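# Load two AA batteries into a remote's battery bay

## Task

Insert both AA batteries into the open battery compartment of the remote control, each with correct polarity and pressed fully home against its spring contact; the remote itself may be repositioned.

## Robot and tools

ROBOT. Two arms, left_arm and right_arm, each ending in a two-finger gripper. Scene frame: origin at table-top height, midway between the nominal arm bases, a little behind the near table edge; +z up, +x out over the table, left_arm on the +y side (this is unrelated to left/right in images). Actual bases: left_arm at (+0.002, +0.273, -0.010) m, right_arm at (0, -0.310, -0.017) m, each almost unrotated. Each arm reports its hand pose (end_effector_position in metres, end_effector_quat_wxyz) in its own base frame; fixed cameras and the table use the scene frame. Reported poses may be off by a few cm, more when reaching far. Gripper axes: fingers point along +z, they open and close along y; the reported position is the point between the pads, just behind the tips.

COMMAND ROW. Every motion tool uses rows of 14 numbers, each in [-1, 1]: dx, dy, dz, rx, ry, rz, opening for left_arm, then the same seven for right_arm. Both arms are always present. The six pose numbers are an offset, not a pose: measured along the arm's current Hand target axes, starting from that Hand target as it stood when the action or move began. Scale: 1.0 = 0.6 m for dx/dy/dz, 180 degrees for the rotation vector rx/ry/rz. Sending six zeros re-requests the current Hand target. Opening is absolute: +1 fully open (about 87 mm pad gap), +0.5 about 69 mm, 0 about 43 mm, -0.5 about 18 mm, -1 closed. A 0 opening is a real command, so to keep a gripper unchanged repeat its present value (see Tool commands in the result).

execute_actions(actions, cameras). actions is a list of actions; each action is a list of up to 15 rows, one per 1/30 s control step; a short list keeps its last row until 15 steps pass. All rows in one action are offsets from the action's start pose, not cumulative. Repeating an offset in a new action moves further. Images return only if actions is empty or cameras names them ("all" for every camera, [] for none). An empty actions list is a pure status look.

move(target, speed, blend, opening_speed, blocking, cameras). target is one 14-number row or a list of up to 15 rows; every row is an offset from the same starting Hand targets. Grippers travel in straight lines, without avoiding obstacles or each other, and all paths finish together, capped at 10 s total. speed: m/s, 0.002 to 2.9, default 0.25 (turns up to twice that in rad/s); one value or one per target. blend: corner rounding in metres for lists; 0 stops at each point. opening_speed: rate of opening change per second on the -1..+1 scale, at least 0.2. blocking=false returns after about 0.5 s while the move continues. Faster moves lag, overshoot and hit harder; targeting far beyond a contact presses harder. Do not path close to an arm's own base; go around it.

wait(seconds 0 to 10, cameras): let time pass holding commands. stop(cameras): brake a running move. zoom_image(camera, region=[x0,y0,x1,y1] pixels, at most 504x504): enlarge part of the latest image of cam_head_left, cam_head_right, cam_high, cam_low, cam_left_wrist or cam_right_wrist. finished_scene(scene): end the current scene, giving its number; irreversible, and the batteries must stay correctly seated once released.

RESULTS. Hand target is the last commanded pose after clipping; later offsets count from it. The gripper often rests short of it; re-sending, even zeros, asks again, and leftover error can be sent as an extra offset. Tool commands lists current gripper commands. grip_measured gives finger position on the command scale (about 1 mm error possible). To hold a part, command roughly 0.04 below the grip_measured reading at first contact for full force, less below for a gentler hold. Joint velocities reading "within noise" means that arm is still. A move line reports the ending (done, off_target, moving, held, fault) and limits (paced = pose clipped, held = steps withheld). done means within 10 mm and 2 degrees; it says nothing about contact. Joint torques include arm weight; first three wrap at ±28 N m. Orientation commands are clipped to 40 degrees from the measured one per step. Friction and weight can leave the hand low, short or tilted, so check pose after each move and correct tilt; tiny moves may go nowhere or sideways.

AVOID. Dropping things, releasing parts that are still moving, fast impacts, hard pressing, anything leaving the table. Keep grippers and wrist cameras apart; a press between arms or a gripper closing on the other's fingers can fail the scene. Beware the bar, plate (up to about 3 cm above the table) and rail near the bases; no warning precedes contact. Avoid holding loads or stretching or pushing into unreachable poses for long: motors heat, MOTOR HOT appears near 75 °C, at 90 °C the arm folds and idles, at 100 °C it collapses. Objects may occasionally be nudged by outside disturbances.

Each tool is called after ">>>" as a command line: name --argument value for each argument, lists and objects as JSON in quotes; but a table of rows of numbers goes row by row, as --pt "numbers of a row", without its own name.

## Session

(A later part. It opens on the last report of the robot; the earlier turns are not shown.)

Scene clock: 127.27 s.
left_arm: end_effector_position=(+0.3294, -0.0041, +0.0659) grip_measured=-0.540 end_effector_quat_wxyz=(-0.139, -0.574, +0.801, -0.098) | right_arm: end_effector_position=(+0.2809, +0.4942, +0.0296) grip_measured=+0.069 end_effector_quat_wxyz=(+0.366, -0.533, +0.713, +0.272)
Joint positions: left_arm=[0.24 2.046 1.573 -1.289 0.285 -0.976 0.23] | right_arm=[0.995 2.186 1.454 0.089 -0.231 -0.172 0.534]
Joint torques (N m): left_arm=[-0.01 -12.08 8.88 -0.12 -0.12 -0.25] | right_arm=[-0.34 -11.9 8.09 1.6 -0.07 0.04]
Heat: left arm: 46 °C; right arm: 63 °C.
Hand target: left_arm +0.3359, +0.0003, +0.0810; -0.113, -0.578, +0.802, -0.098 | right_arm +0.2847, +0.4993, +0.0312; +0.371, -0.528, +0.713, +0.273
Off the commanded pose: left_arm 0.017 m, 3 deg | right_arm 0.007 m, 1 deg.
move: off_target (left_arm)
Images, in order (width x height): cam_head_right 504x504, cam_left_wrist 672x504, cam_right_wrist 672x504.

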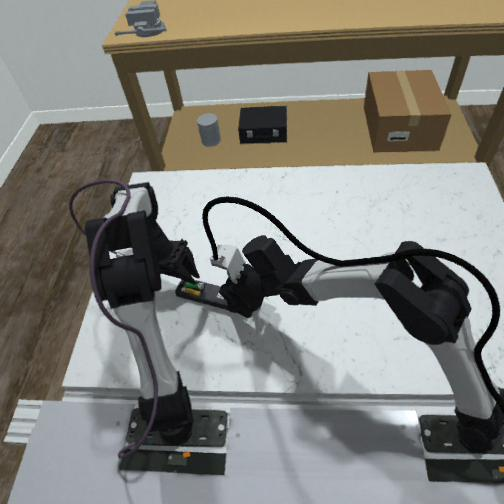

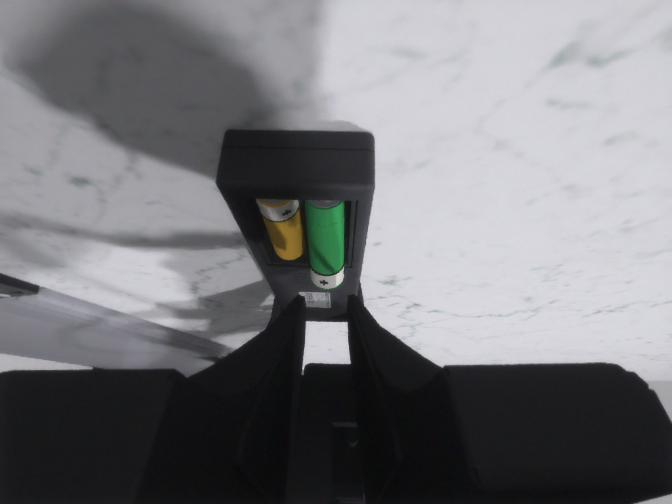

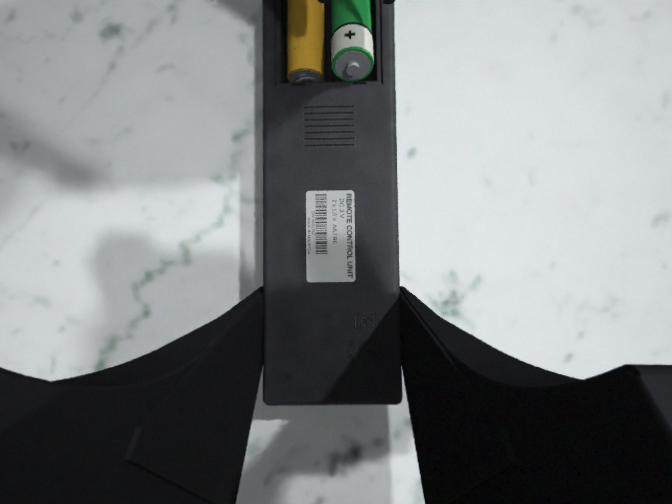

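>>> move --target '[0.0282,0.0018,0.0192,0,-0.085,0,-0.9,0,0,0,0,0,0,0.0]' --speed 0.12 --cameras '["cam_left_wrist","cam_right_wrist"]'

>>> zoom_image --camera "cam_left_wrist" --region '[240, 120, 440, 340]'

>>> zoom_image --camera "cam_right_wrist" --region '[220, 0, 440, 160]'

Scene clock: 132.23 s.
left_arm: end_effector_position=(+0.3264, -0.0220, +0.0666) grip_measured=-0.900 end_effector_quat_wxyz=(-0.028, -0.580, +0.814, -0.019) | right_arm: end_effector_position=(+0.2809, +0.4942, +0.0296) grip_measured=+0.069 end_effector_quat_wxyz=(+0.366, -0.533, +0.713, +0.272)
Joint positions: left_arm=[0.083 1.882 1.434 -1.153 0.062 -1.154 0.05] | right_arm=[0.995 2.186 1.454 0.089 -0.231 -0.172 0.534]
Joint torques (N m): left_arm=[0.12 -11.36 5.89 0.34 -0.31 -0.28] | right_arm=[-0.34 -11.9 8.08 1.59 -0.07 0.04]
Heat: left arm: 47 °C; right arm: 63 °C.
Hand target: left_arm +0.3288, -0.0181, +0.0750; -0.006, -0.585, +0.810, -0.020 | right_arm +0.2847, +0.4993, +0.0312; +0.371, -0.528, +0.713, +0.273
Off the commanded pose: left_arm 0.010 m, 3 deg | right_arm 0.007 m, 1 deg.
move: off_target (left_arm)
Images, in order (width x height): cam_left_wrist 672x504, cam_right_wrist 672x504.

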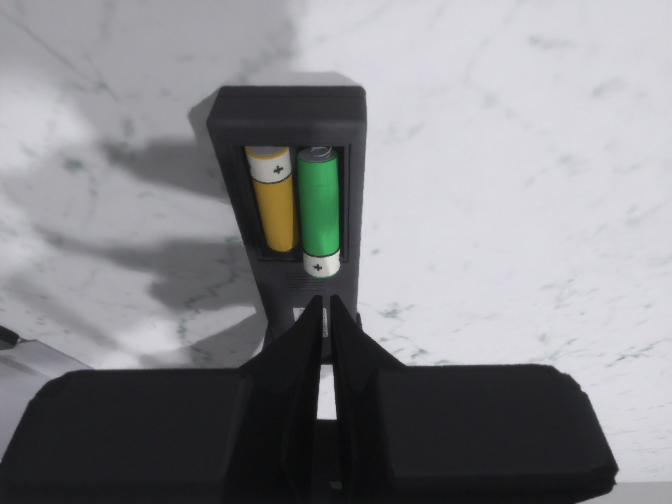

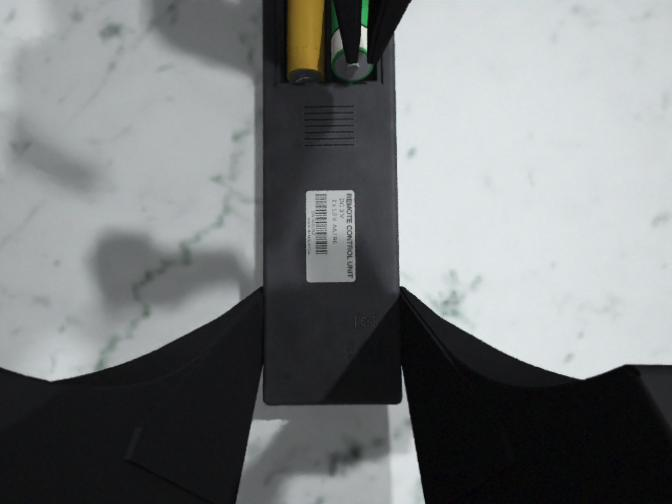

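Scaled by 2.291.

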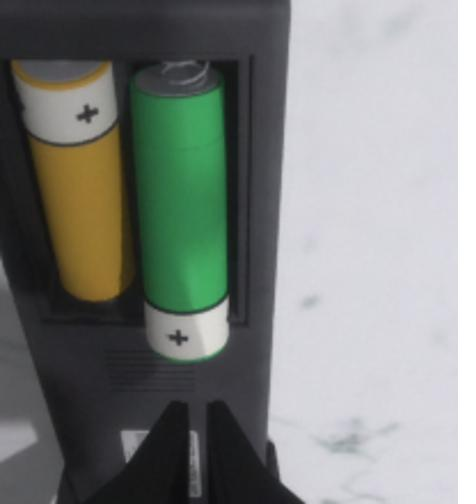

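Scaled by 2.291.

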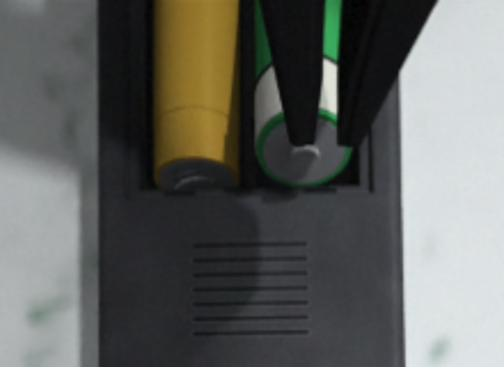

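>>> move --target '[-0.014,0.0037,0.0245,0,0,0,-0.9,0,0,0,0,0,0,0.0]' --speed 0.1 --cameras '["cam_left_wrist","cam_right_wrist"]'

>>> zoom_image --camera "cam_left_wrist" --region '[240, 120, 440, 340]'

>>> zoom_image --camera "cam_right_wrist" --region '[220, 0, 440, 160]'

Scene clock: 134.07 s.
left_arm: end_effector_position=(+0.3260, -0.0174, +0.0575) grip_measured=-0.900 end_effector_quat_wxyz=(-0.026, -0.586, +0.810, -0.020) | right_arm: end_effector_position=(+0.2809, +0.4942, +0.0296) grip_measured=+0.069 end_effector_quat_wxyz=(+0.366, -0.533, +0.713, +0.272)
Joint positions: left_arm=[0.096 1.882 1.398 -1.111 0.06 -1.155 0.05] | right_arm=[0.995 2.186 1.454 0.089 -0.231 -0.172 0.534]
Joint torques (N m): left_arm=[0.94 -9.62 5.86 0.5 -0.29 -0.01] | right_arm=[-0.35 -11.89 8.08 1.59 -0.07 0.04]
Heat: left arm: 47 °C; right arm: 64 °C.
Hand target: left_arm +0.3296, -0.0100, +0.0599; -0.006, -0.586, +0.810, -0.020 | right_arm +0.2847, +0.4993, +0.0312; +0.371, -0.528, +0.713, +0.273
Off the commanded pose: left_arm 0.009 m, 2 deg | right_arm 0.007 m, 1 deg.
move: done
Images, in order (width x height): cam_left_wrist 672x504, cam_right_wrist 672x504.

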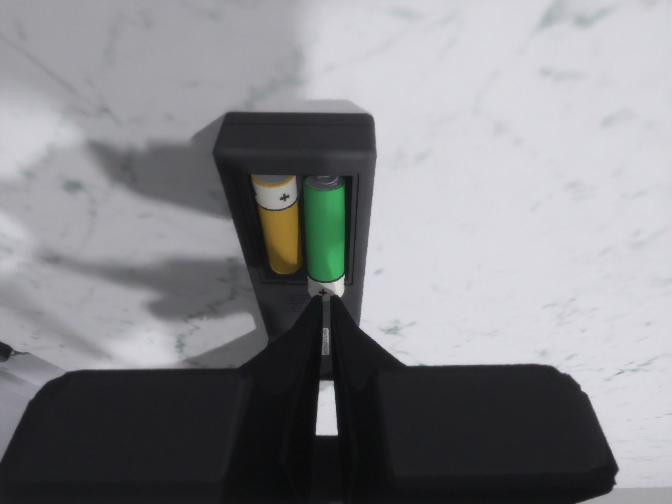

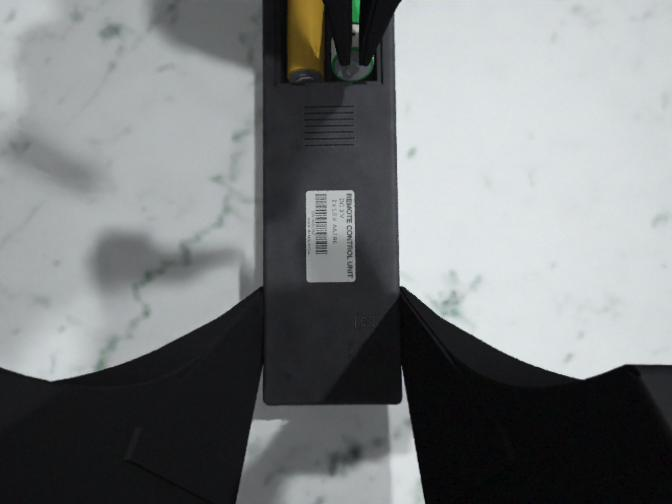

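Scaled by 2.291.

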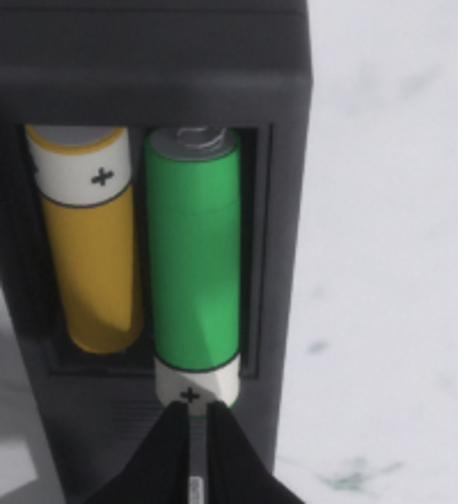

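Scaled by 2.291.

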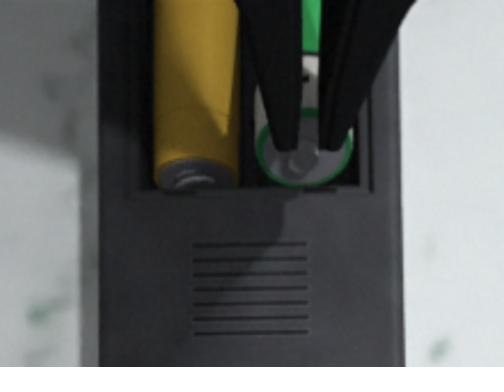

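>>> move --target '[-0.0103,0.0027,0.108,0,0,0,-0.9,0,0,0,0,0,0,0.0]' --speed 0.08 --cameras '["cam_left_wrist","cam_right_wrist"]'

>>> zoom_image --camera "cam_left_wrist" --region '[240, 120, 440, 340]'

>>> zoom_image --camera "cam_right_wrist" --region '[220, 0, 440, 160]'

Scene clock: 136.23 s.
left_arm: end_effector_position=(+0.3263, -0.0168, +0.0416) grip_measured=-0.899 end_effector_quat_wxyz=(-0.016, -0.586, +0.809, -0.052) | right_arm: end_effector_position=(+0.2809, +0.4942, +0.0296) grip_measured=+0.069 end_effector_quat_wxyz=(+0.366, -0.533, +0.713, +0.272)
Joint positions: left_arm=[0.122 1.859 1.295 -0.985 0.107 -1.133 0.05] | right_arm=[0.995 2.186 1.454 0.089 -0.231 -0.172 0.534]
Joint torques (N m): left_arm=[-0.23 -1.11 0.62 1.44 -0.77 -0.1] | right_arm=[-0.34 -11.89 8.08 1.6 -0.07 0.04]
Heat: left arm: 47 °C; right arm: 64 °C.
Hand target: left_arm +0.3309, -0.0063, -0.0050; -0.006, -0.586, +0.810, -0.020 | right_arm +0.2847, +0.4993, +0.0312; +0.371, -0.528, +0.713, +0.273
Off the commanded pose: left_arm 0.048 m, 4 deg | right_arm 0.007 m, 1 deg.
move: off_target (left_arm)
Images, in order (width x height): cam_left_wrist 672x504, cam_right_wrist 672x504.

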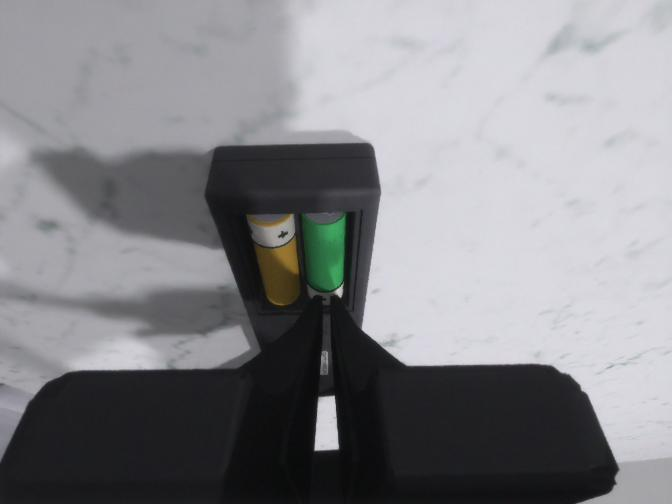

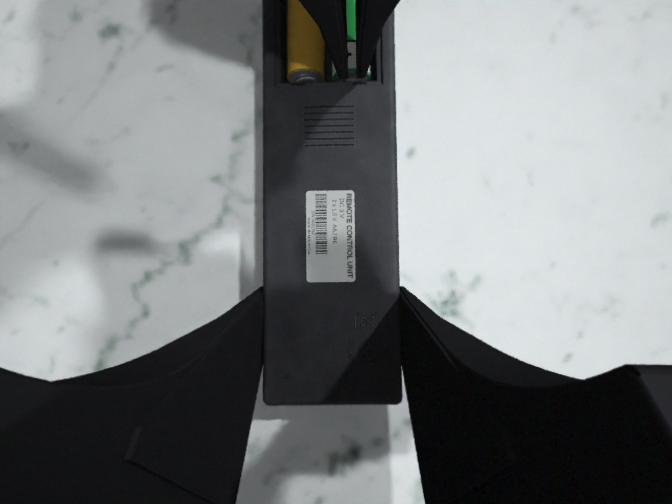

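Scaled by 2.291.

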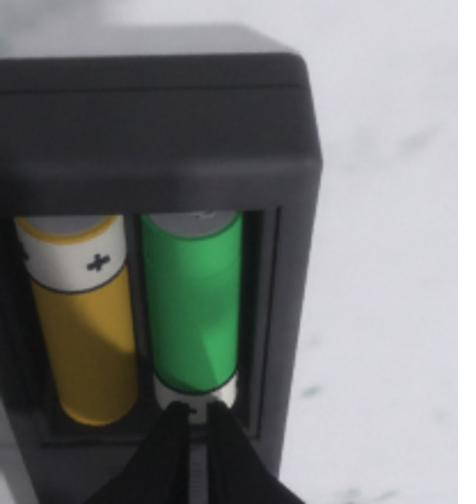

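Scaled by 2.291.

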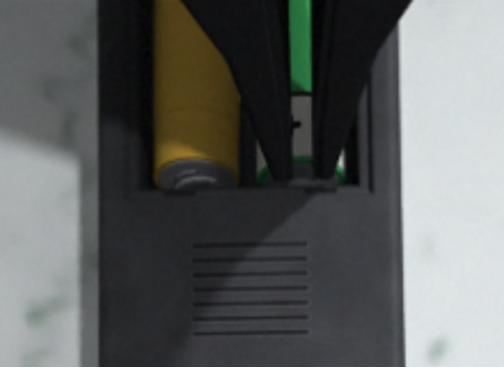

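>>> move --target '[0,0,-0.145,0,0,0,-0.9,0,0,0,0,0,0,0.0]' --speed 0.15 --cameras '["cam_left_wrist","cam_right_wrist","cam_head_right","cam_low"]'

>>> zoom_image --camera "cam_left_wrist" --region '[240, 80, 440, 300]'

>>> zoom_image --camera "cam_right_wrist" --region '[260, 10, 400, 110]'

>>> zoom_image --camera "cam_head_right" --region '[140, 240, 240, 320]'

>>> zoom_image --camera "cam_low" --region '[230, 275, 310, 335]'

Scene clock: 138.20 s.
left_arm: end_effector_position=(+0.3239, -0.0096, +0.0715) grip_measured=-0.900 end_effector_quat_wxyz=(-0.025, -0.586, +0.810, -0.021) | right_arm: end_effector_position=(+0.2809, +0.4942, +0.0296) grip_measured=+0.069 end_effector_quat_wxyz=(+0.366, -0.533, +0.713, +0.272)
Joint positions: left_arm=[0.12 1.864 1.431 -1.162 0.061 -1.132 0.05] | right_arm=[0.995 2.186 1.454 0.089 -0.231 -0.172 0.534]
Joint torques (N m): left_arm=[0.5 -9.32 9.31 0.17 -0.3 -0.02] | right_arm=[-0.35 -11.89 8.08 1.6 -0.07 0.04]
Heat: left arm: 47 °C; right arm: 64 °C.
Hand target: left_arm +0.3296, -0.0028, +0.0819; -0.006, -0.585, +0.810, -0.020 | right_arm +0.2847, +0.4993, +0.0312; +0.371, -0.528, +0.713, +0.273
Off the commanded pose: left_arm 0.014 m, 2 deg | right_arm 0.007 m, 1 deg.
move: off_target (left_arm)
Images, in order (width x height): cam_head_right 504x504, cam_low 504x504, cam_left_wrist 672x504, cam_right_wrist 672x504.

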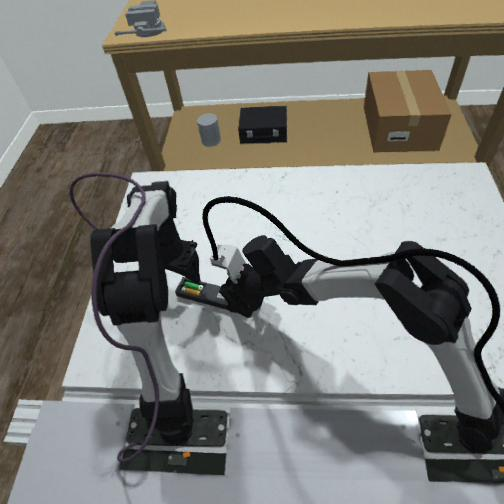

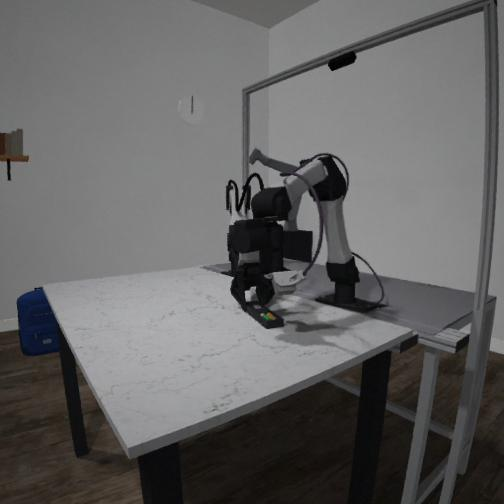

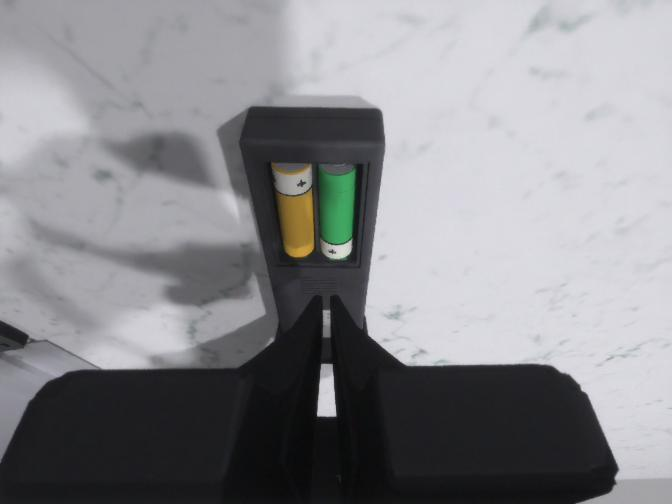

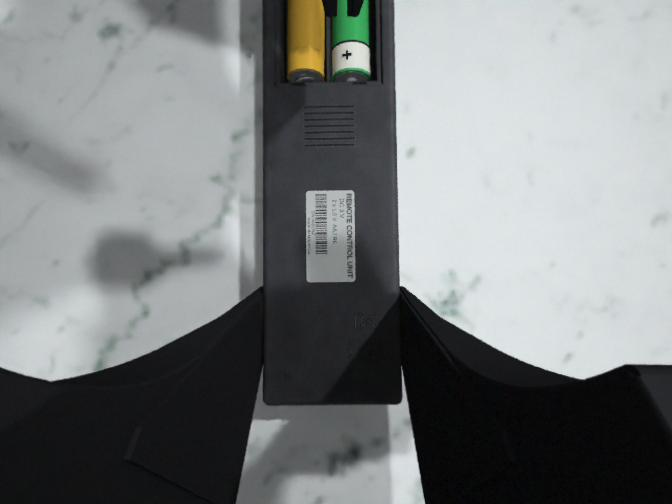

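Scaled by 2.291.

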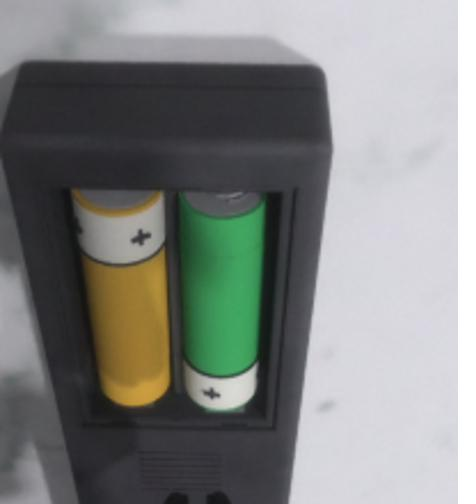

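Scaled by 3.600.

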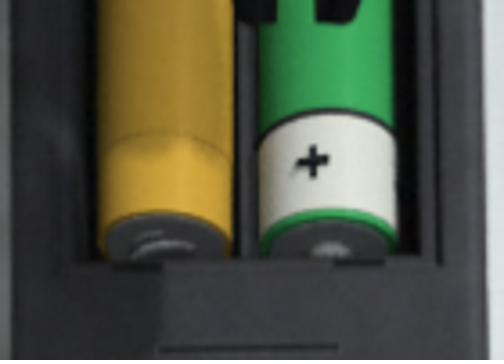

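Scaled by 5.040.

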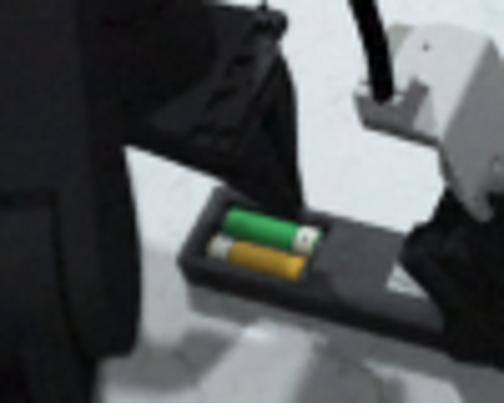

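Scaled by 6.300.

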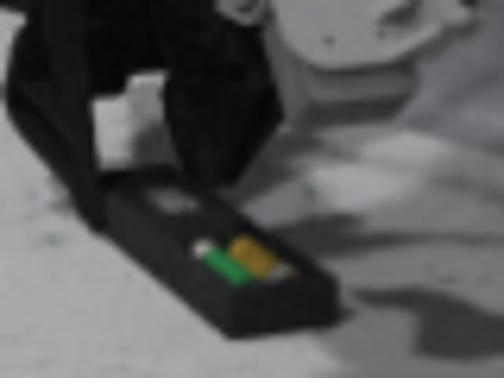

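>>> move --target '[0.0237,-0.0078,0.0508,0,0,0,-0.9,0,0,0,0,0,0,0.0]' --speed 0.12 --cameras '["cam_left_wrist","cam_right_wrist"]'

>>> zoom_image --camera "cam_left_wrist" --region '[240, 120, 440, 340]'

>>> zoom_image --camera "cam_right_wrist" --region '[260, 10, 400, 110]'

Scene clock: 140.03 s.
left_arm: end_effector_position=(+0.3290, -0.0223, +0.0552) grip_measured=-0.900 end_effector_quat_wxyz=(-0.012, -0.580, +0.814, -0.028) | right_arm: end_effector_position=(+0.2809, +0.4942, +0.0296) grip_measured=+0.069 end_effector_quat_wxyz=(+0.366, -0.533, +0.713, +0.272)
Joint positions: left_arm=[0.08 1.866 1.37 -1.067 0.06 -1.157 0.05] | right_arm=[0.995 2.186 1.454 0.089 -0.231 -0.172 0.534]
Joint torques (N m): left_arm=[0.27 -7.92 6 0.39 -0.29 -0.26] | right_arm=[-0.35 -11.89 8.09 1.6 -0.07 0.04]
Heat: left arm: 47 °C; right arm: 64 °C.
Hand target: left_arm +0.3301, -0.0189, +0.0520; -0.006, -0.586, +0.810, -0.020 | right_arm +0.2847, +0.4993, +0.0312; +0.371, -0.528, +0.713, +0.273
Off the commanded pose: left_arm 0.005 m, 1 deg | right_arm 0.007 m, 1 deg.
move: done
Images, in order (width x height): cam_left_wrist 672x504, cam_right_wrist 672x504.

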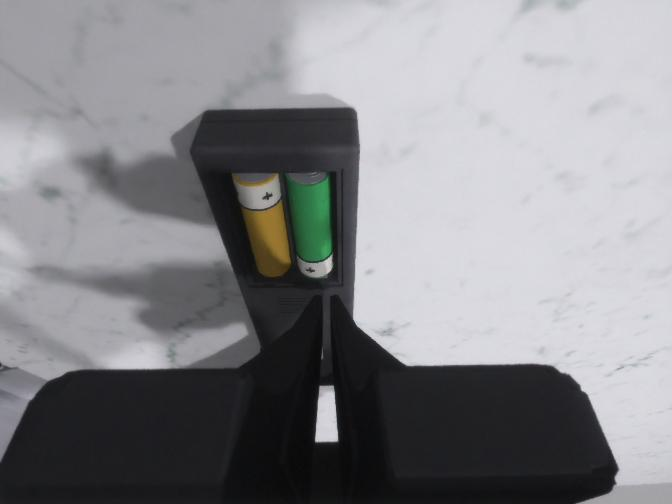

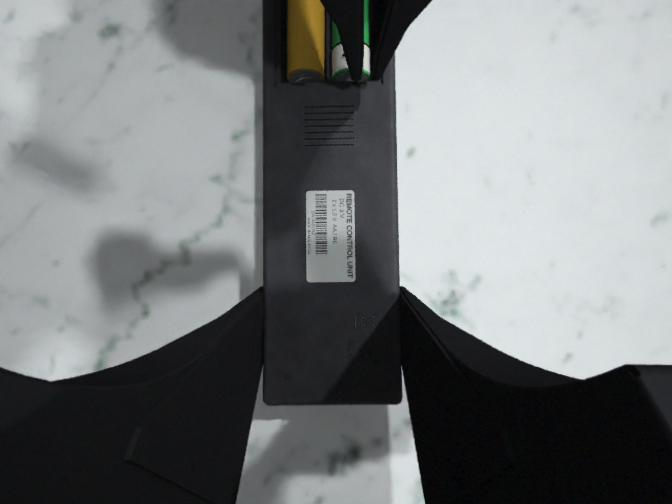

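Scaled by 2.291.

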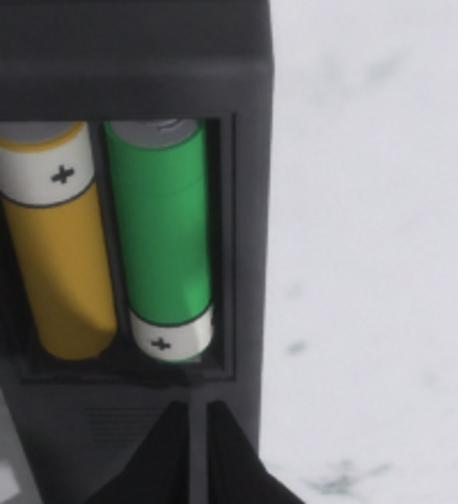

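Scaled by 3.600.

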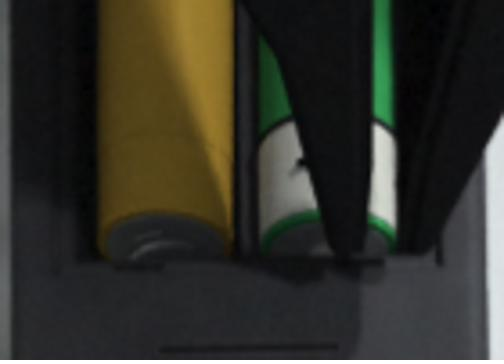

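>>> move --pt "-0.017 0.0085 -0.004 0 0 0 -0.9 0 0 0 0 0 0 0.0" --pt "-0.0212 0.0115 0.1192 0 0 0 -0.9 0 0 0 0 0 0 0.0" --speed '[0.1,0.1]' --cameras '["cam_left_wrist","cam_right_wrist"]'

>>> zoom_image --camera "cam_left_wrist" --region '[240, 120, 440, 340]'

>>> zoom_image --camera "cam_right_wrist" --region '[260, 10, 400, 110]'

>>> move --target '[0,0,-0.17,0,0,0,-0.9,0,0,0,0,0,0,0.0]' --speed 0.15 --cameras '["cam_left_wrist","cam_right_wrist","cam_head_right","cam_low"]'

>>> zoom_image --camera "cam_left_wrist" --region '[240, 80, 440, 300]'

>>> zoom_image --camera "cam_right_wrist" --region '[260, 10, 400, 110]'

Scene clock: 143.27 s.
left_arm: end_effector_position=(+0.3252, -0.0145, +0.0386) grip_measured=-0.900 end_effector_quat_wxyz=(-0.008, -0.586, +0.809, -0.054) | right_arm: end_effector_position=(+0.2809, +0.4942, +0.0296) grip_measured=+0.069 end_effector_quat_wxyz=(+0.366, -0.533, +0.713, +0.272)
Joint positions: left_arm=[0.126 1.844 1.266 -0.954 0.102 -1.13 0.05] | right_arm=[0.995 2.186 1.454 0.089 -0.231 -0.172 0.534]
Joint torques (N m): left_arm=[-0.73 1.01 -1.06 1.72 -0.69 -0.14] | right_arm=[-0.35 -11.89 8.08 1.6 -0.07 0.04]
Heat: left arm: 46 °C; right arm: 64 °C.
Hand target: left_arm +0.3285, -0.0076, -0.0200; -0.006, -0.586, +0.810, -0.020 | right_arm +0.2847, +0.4993, +0.0312; +0.371, -0.528, +0.713, +0.274
Off the commanded pose: left_arm 0.059 m, 4 deg | right_arm 0.007 m, 1 deg.
move: off_target (left_arm)
Images, in order (width x height): cam_left_wrist 672x504, cam_right_wrist 672x504.

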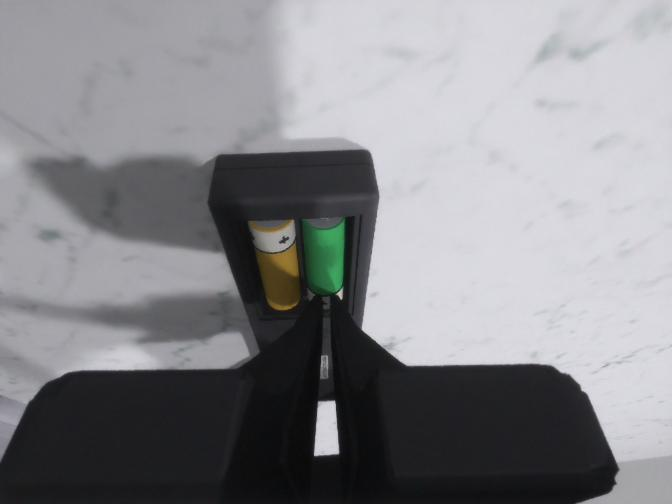

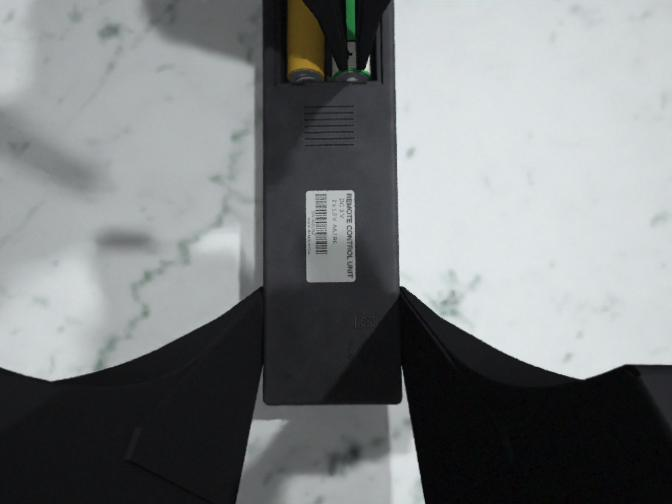

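Scaled by 2.291.

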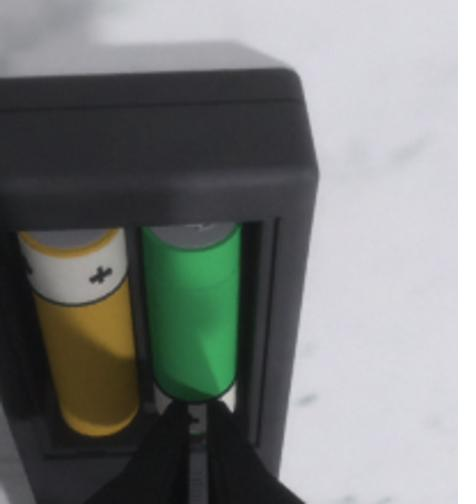

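Scaled by 3.600.

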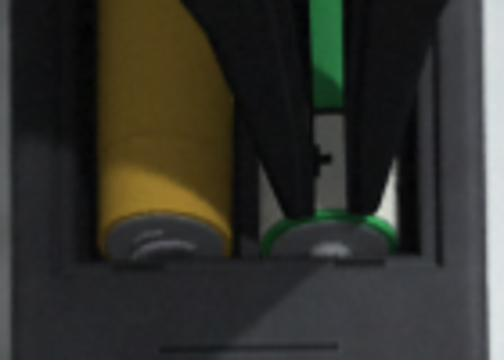

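Scene clock: 144.70 s.
left_arm: end_effector_position=(+0.3213, -0.0090, +0.0723) grip_measured=-0.900 end_effector_quat_wxyz=(-0.024, -0.586, +0.810, -0.022) | right_arm: end_effector_position=(+0.2809, +0.4942, +0.0296) grip_measured=+0.069 end_effector_quat_wxyz=(+0.366, -0.533, +0.713, +0.272)
Joint positions: left_arm=[0.123 1.852 1.419 -1.159 0.061 -1.129 0.05] | right_arm=[0.995 2.186 1.454 0.089 -0.231 -0.172 0.534]
Joint torques (N m): left_arm=[0.24 -9.01 9.36 0.18 -0.31 -0.06] | right_arm=[-0.35 -11.89 8.08 1.6 -0.07 0.04]
Heat: left arm: 46 °C; right arm: 64 °C.
Hand target: left_arm +0.3270, -0.0034, +0.0818; -0.006, -0.586, +0.810, -0.020 | right_arm +0.2847, +0.4993, +0.0312; +0.371, -0.528, +0.713, +0.274
Off the commanded pose: left_arm 0.012 m, 2 deg | right_arm 0.007 m, 1 deg.
move: off_target (left_arm)
Images, in order (width x height): cam_head_right 504x504, cam_low 504x504, cam_left_wrist 672x504, cam_right_wrist 672x504.

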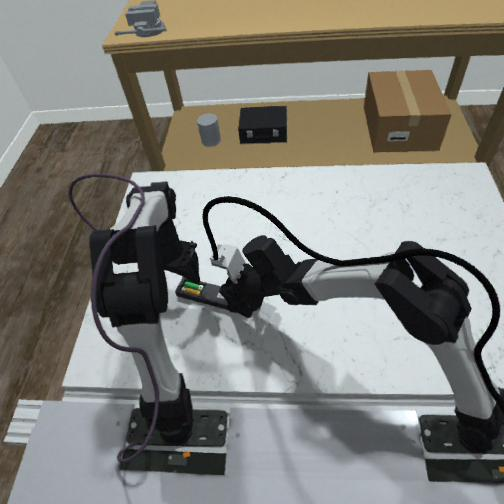

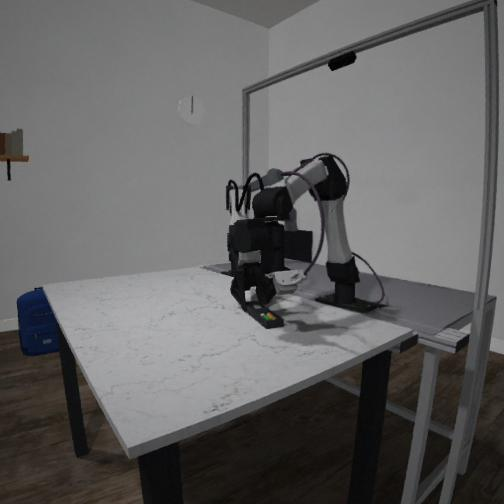

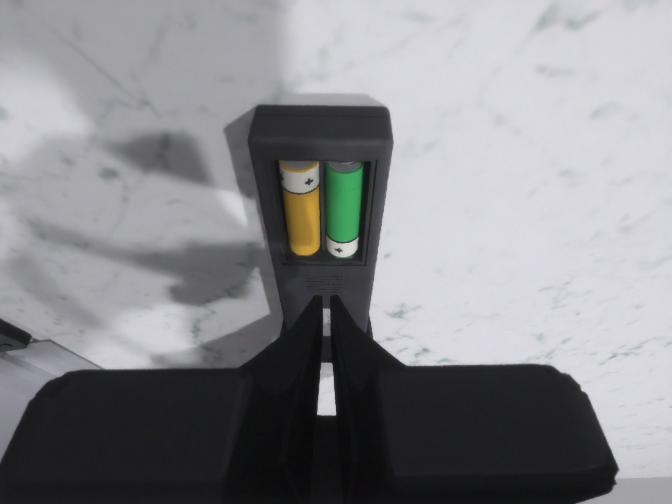

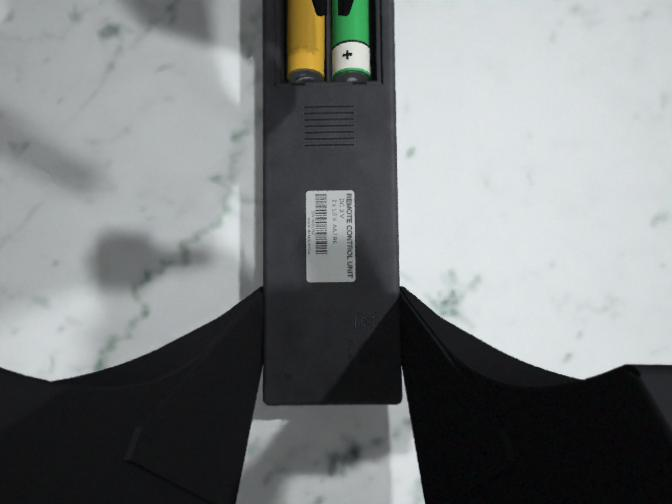

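Scaled by 2.291.

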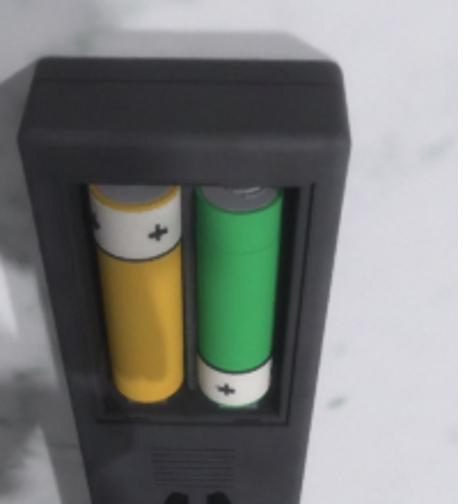

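Scaled by 3.600.

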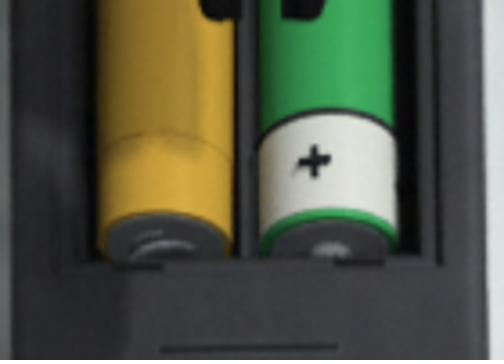

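>>> move --pt "0 0 -0.02 0 0 0 -0.9 0 0 0 0 0 0 0.4" --pt "0 0 -0.05 0 0 0 -0.9 0 0 -0.1 0 0 0 0.4" --speed 0.15 --opening_speed 1.0 --cameras '["cam_left_wrist","cam_right_wrist","cam_head_right"]'

>>> zoom_image --camera "cam_left_wrist" --region '[240, 60, 440, 280]'

Scene clock: 147.47 s.
left_arm: end_effector_position=(+0.3210, -0.0089, +0.0976) grip_measured=-0.900 end_effector_quat_wxyz=(-0.031, -0.586, +0.810, -0.018) | right_arm: end_effector_position=(+0.2747, +0.4537, +0.0570) grip_measured=+0.400 end_effector_quat_wxyz=(+0.369, -0.523, +0.722, +0.265)
Joint positions: left_arm=[0.123 1.852 1.519 -1.275 0.061 -1.129 0.05] | right_arm=[0.964 2.011 1.302 0.061 -0.231 -0.174 0.7]
Joint torques (N m): left_arm=[0.59 -10.21 9.8 0.15 -0.28 -0.03] | right_arm=[-0.4 -14.5 5.19 1.56 -0.32 -0.16]
Heat: left arm: 47 °C; right arm: 65 °C.
Hand target: left_arm +0.3266, -0.0022, +0.1118; -0.006, -0.586, +0.810, -0.020 | right_arm +0.2703, +0.4524, +0.0658; +0.371, -0.528, +0.714, +0.273
Off the commanded pose: left_arm 0.017 m, 3 deg | right_arm 0.010 m, 1 deg.
move: off_target (left_arm)
Images, in order (width x height): cam_head_right 504x504, cam_left_wrist 672x504, cam_right_wrist 672x504.

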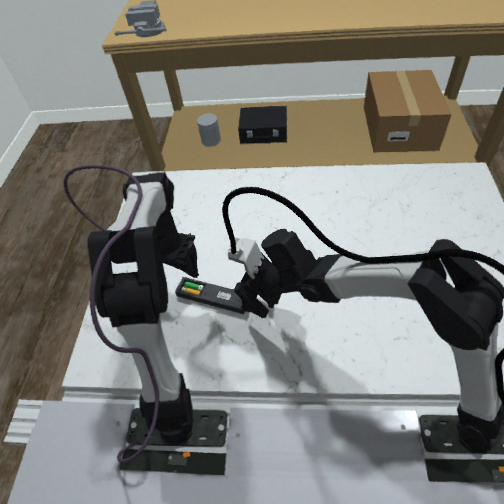

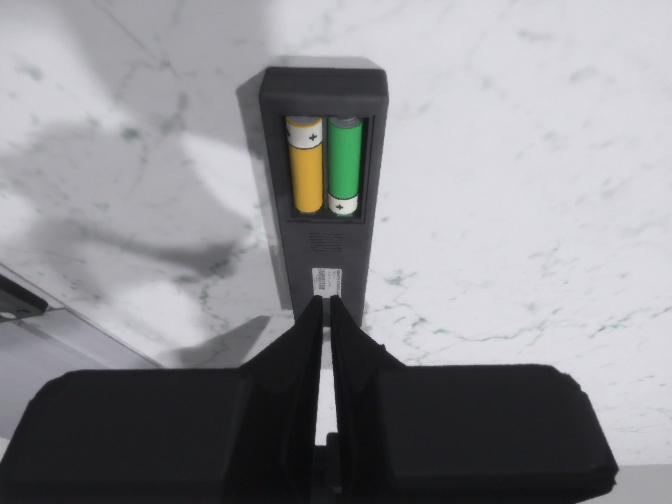

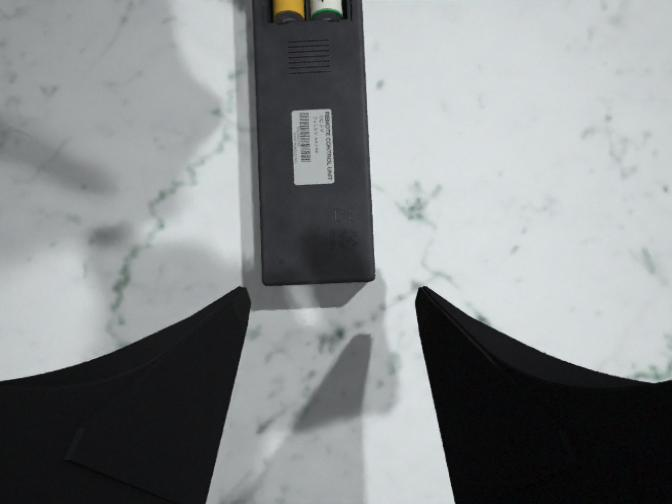

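Scaled by 2.291.

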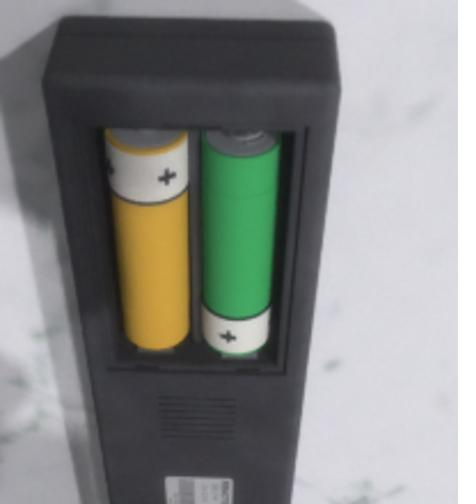

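>>> finished_scene --scene 2

The scene is finished: the task was done.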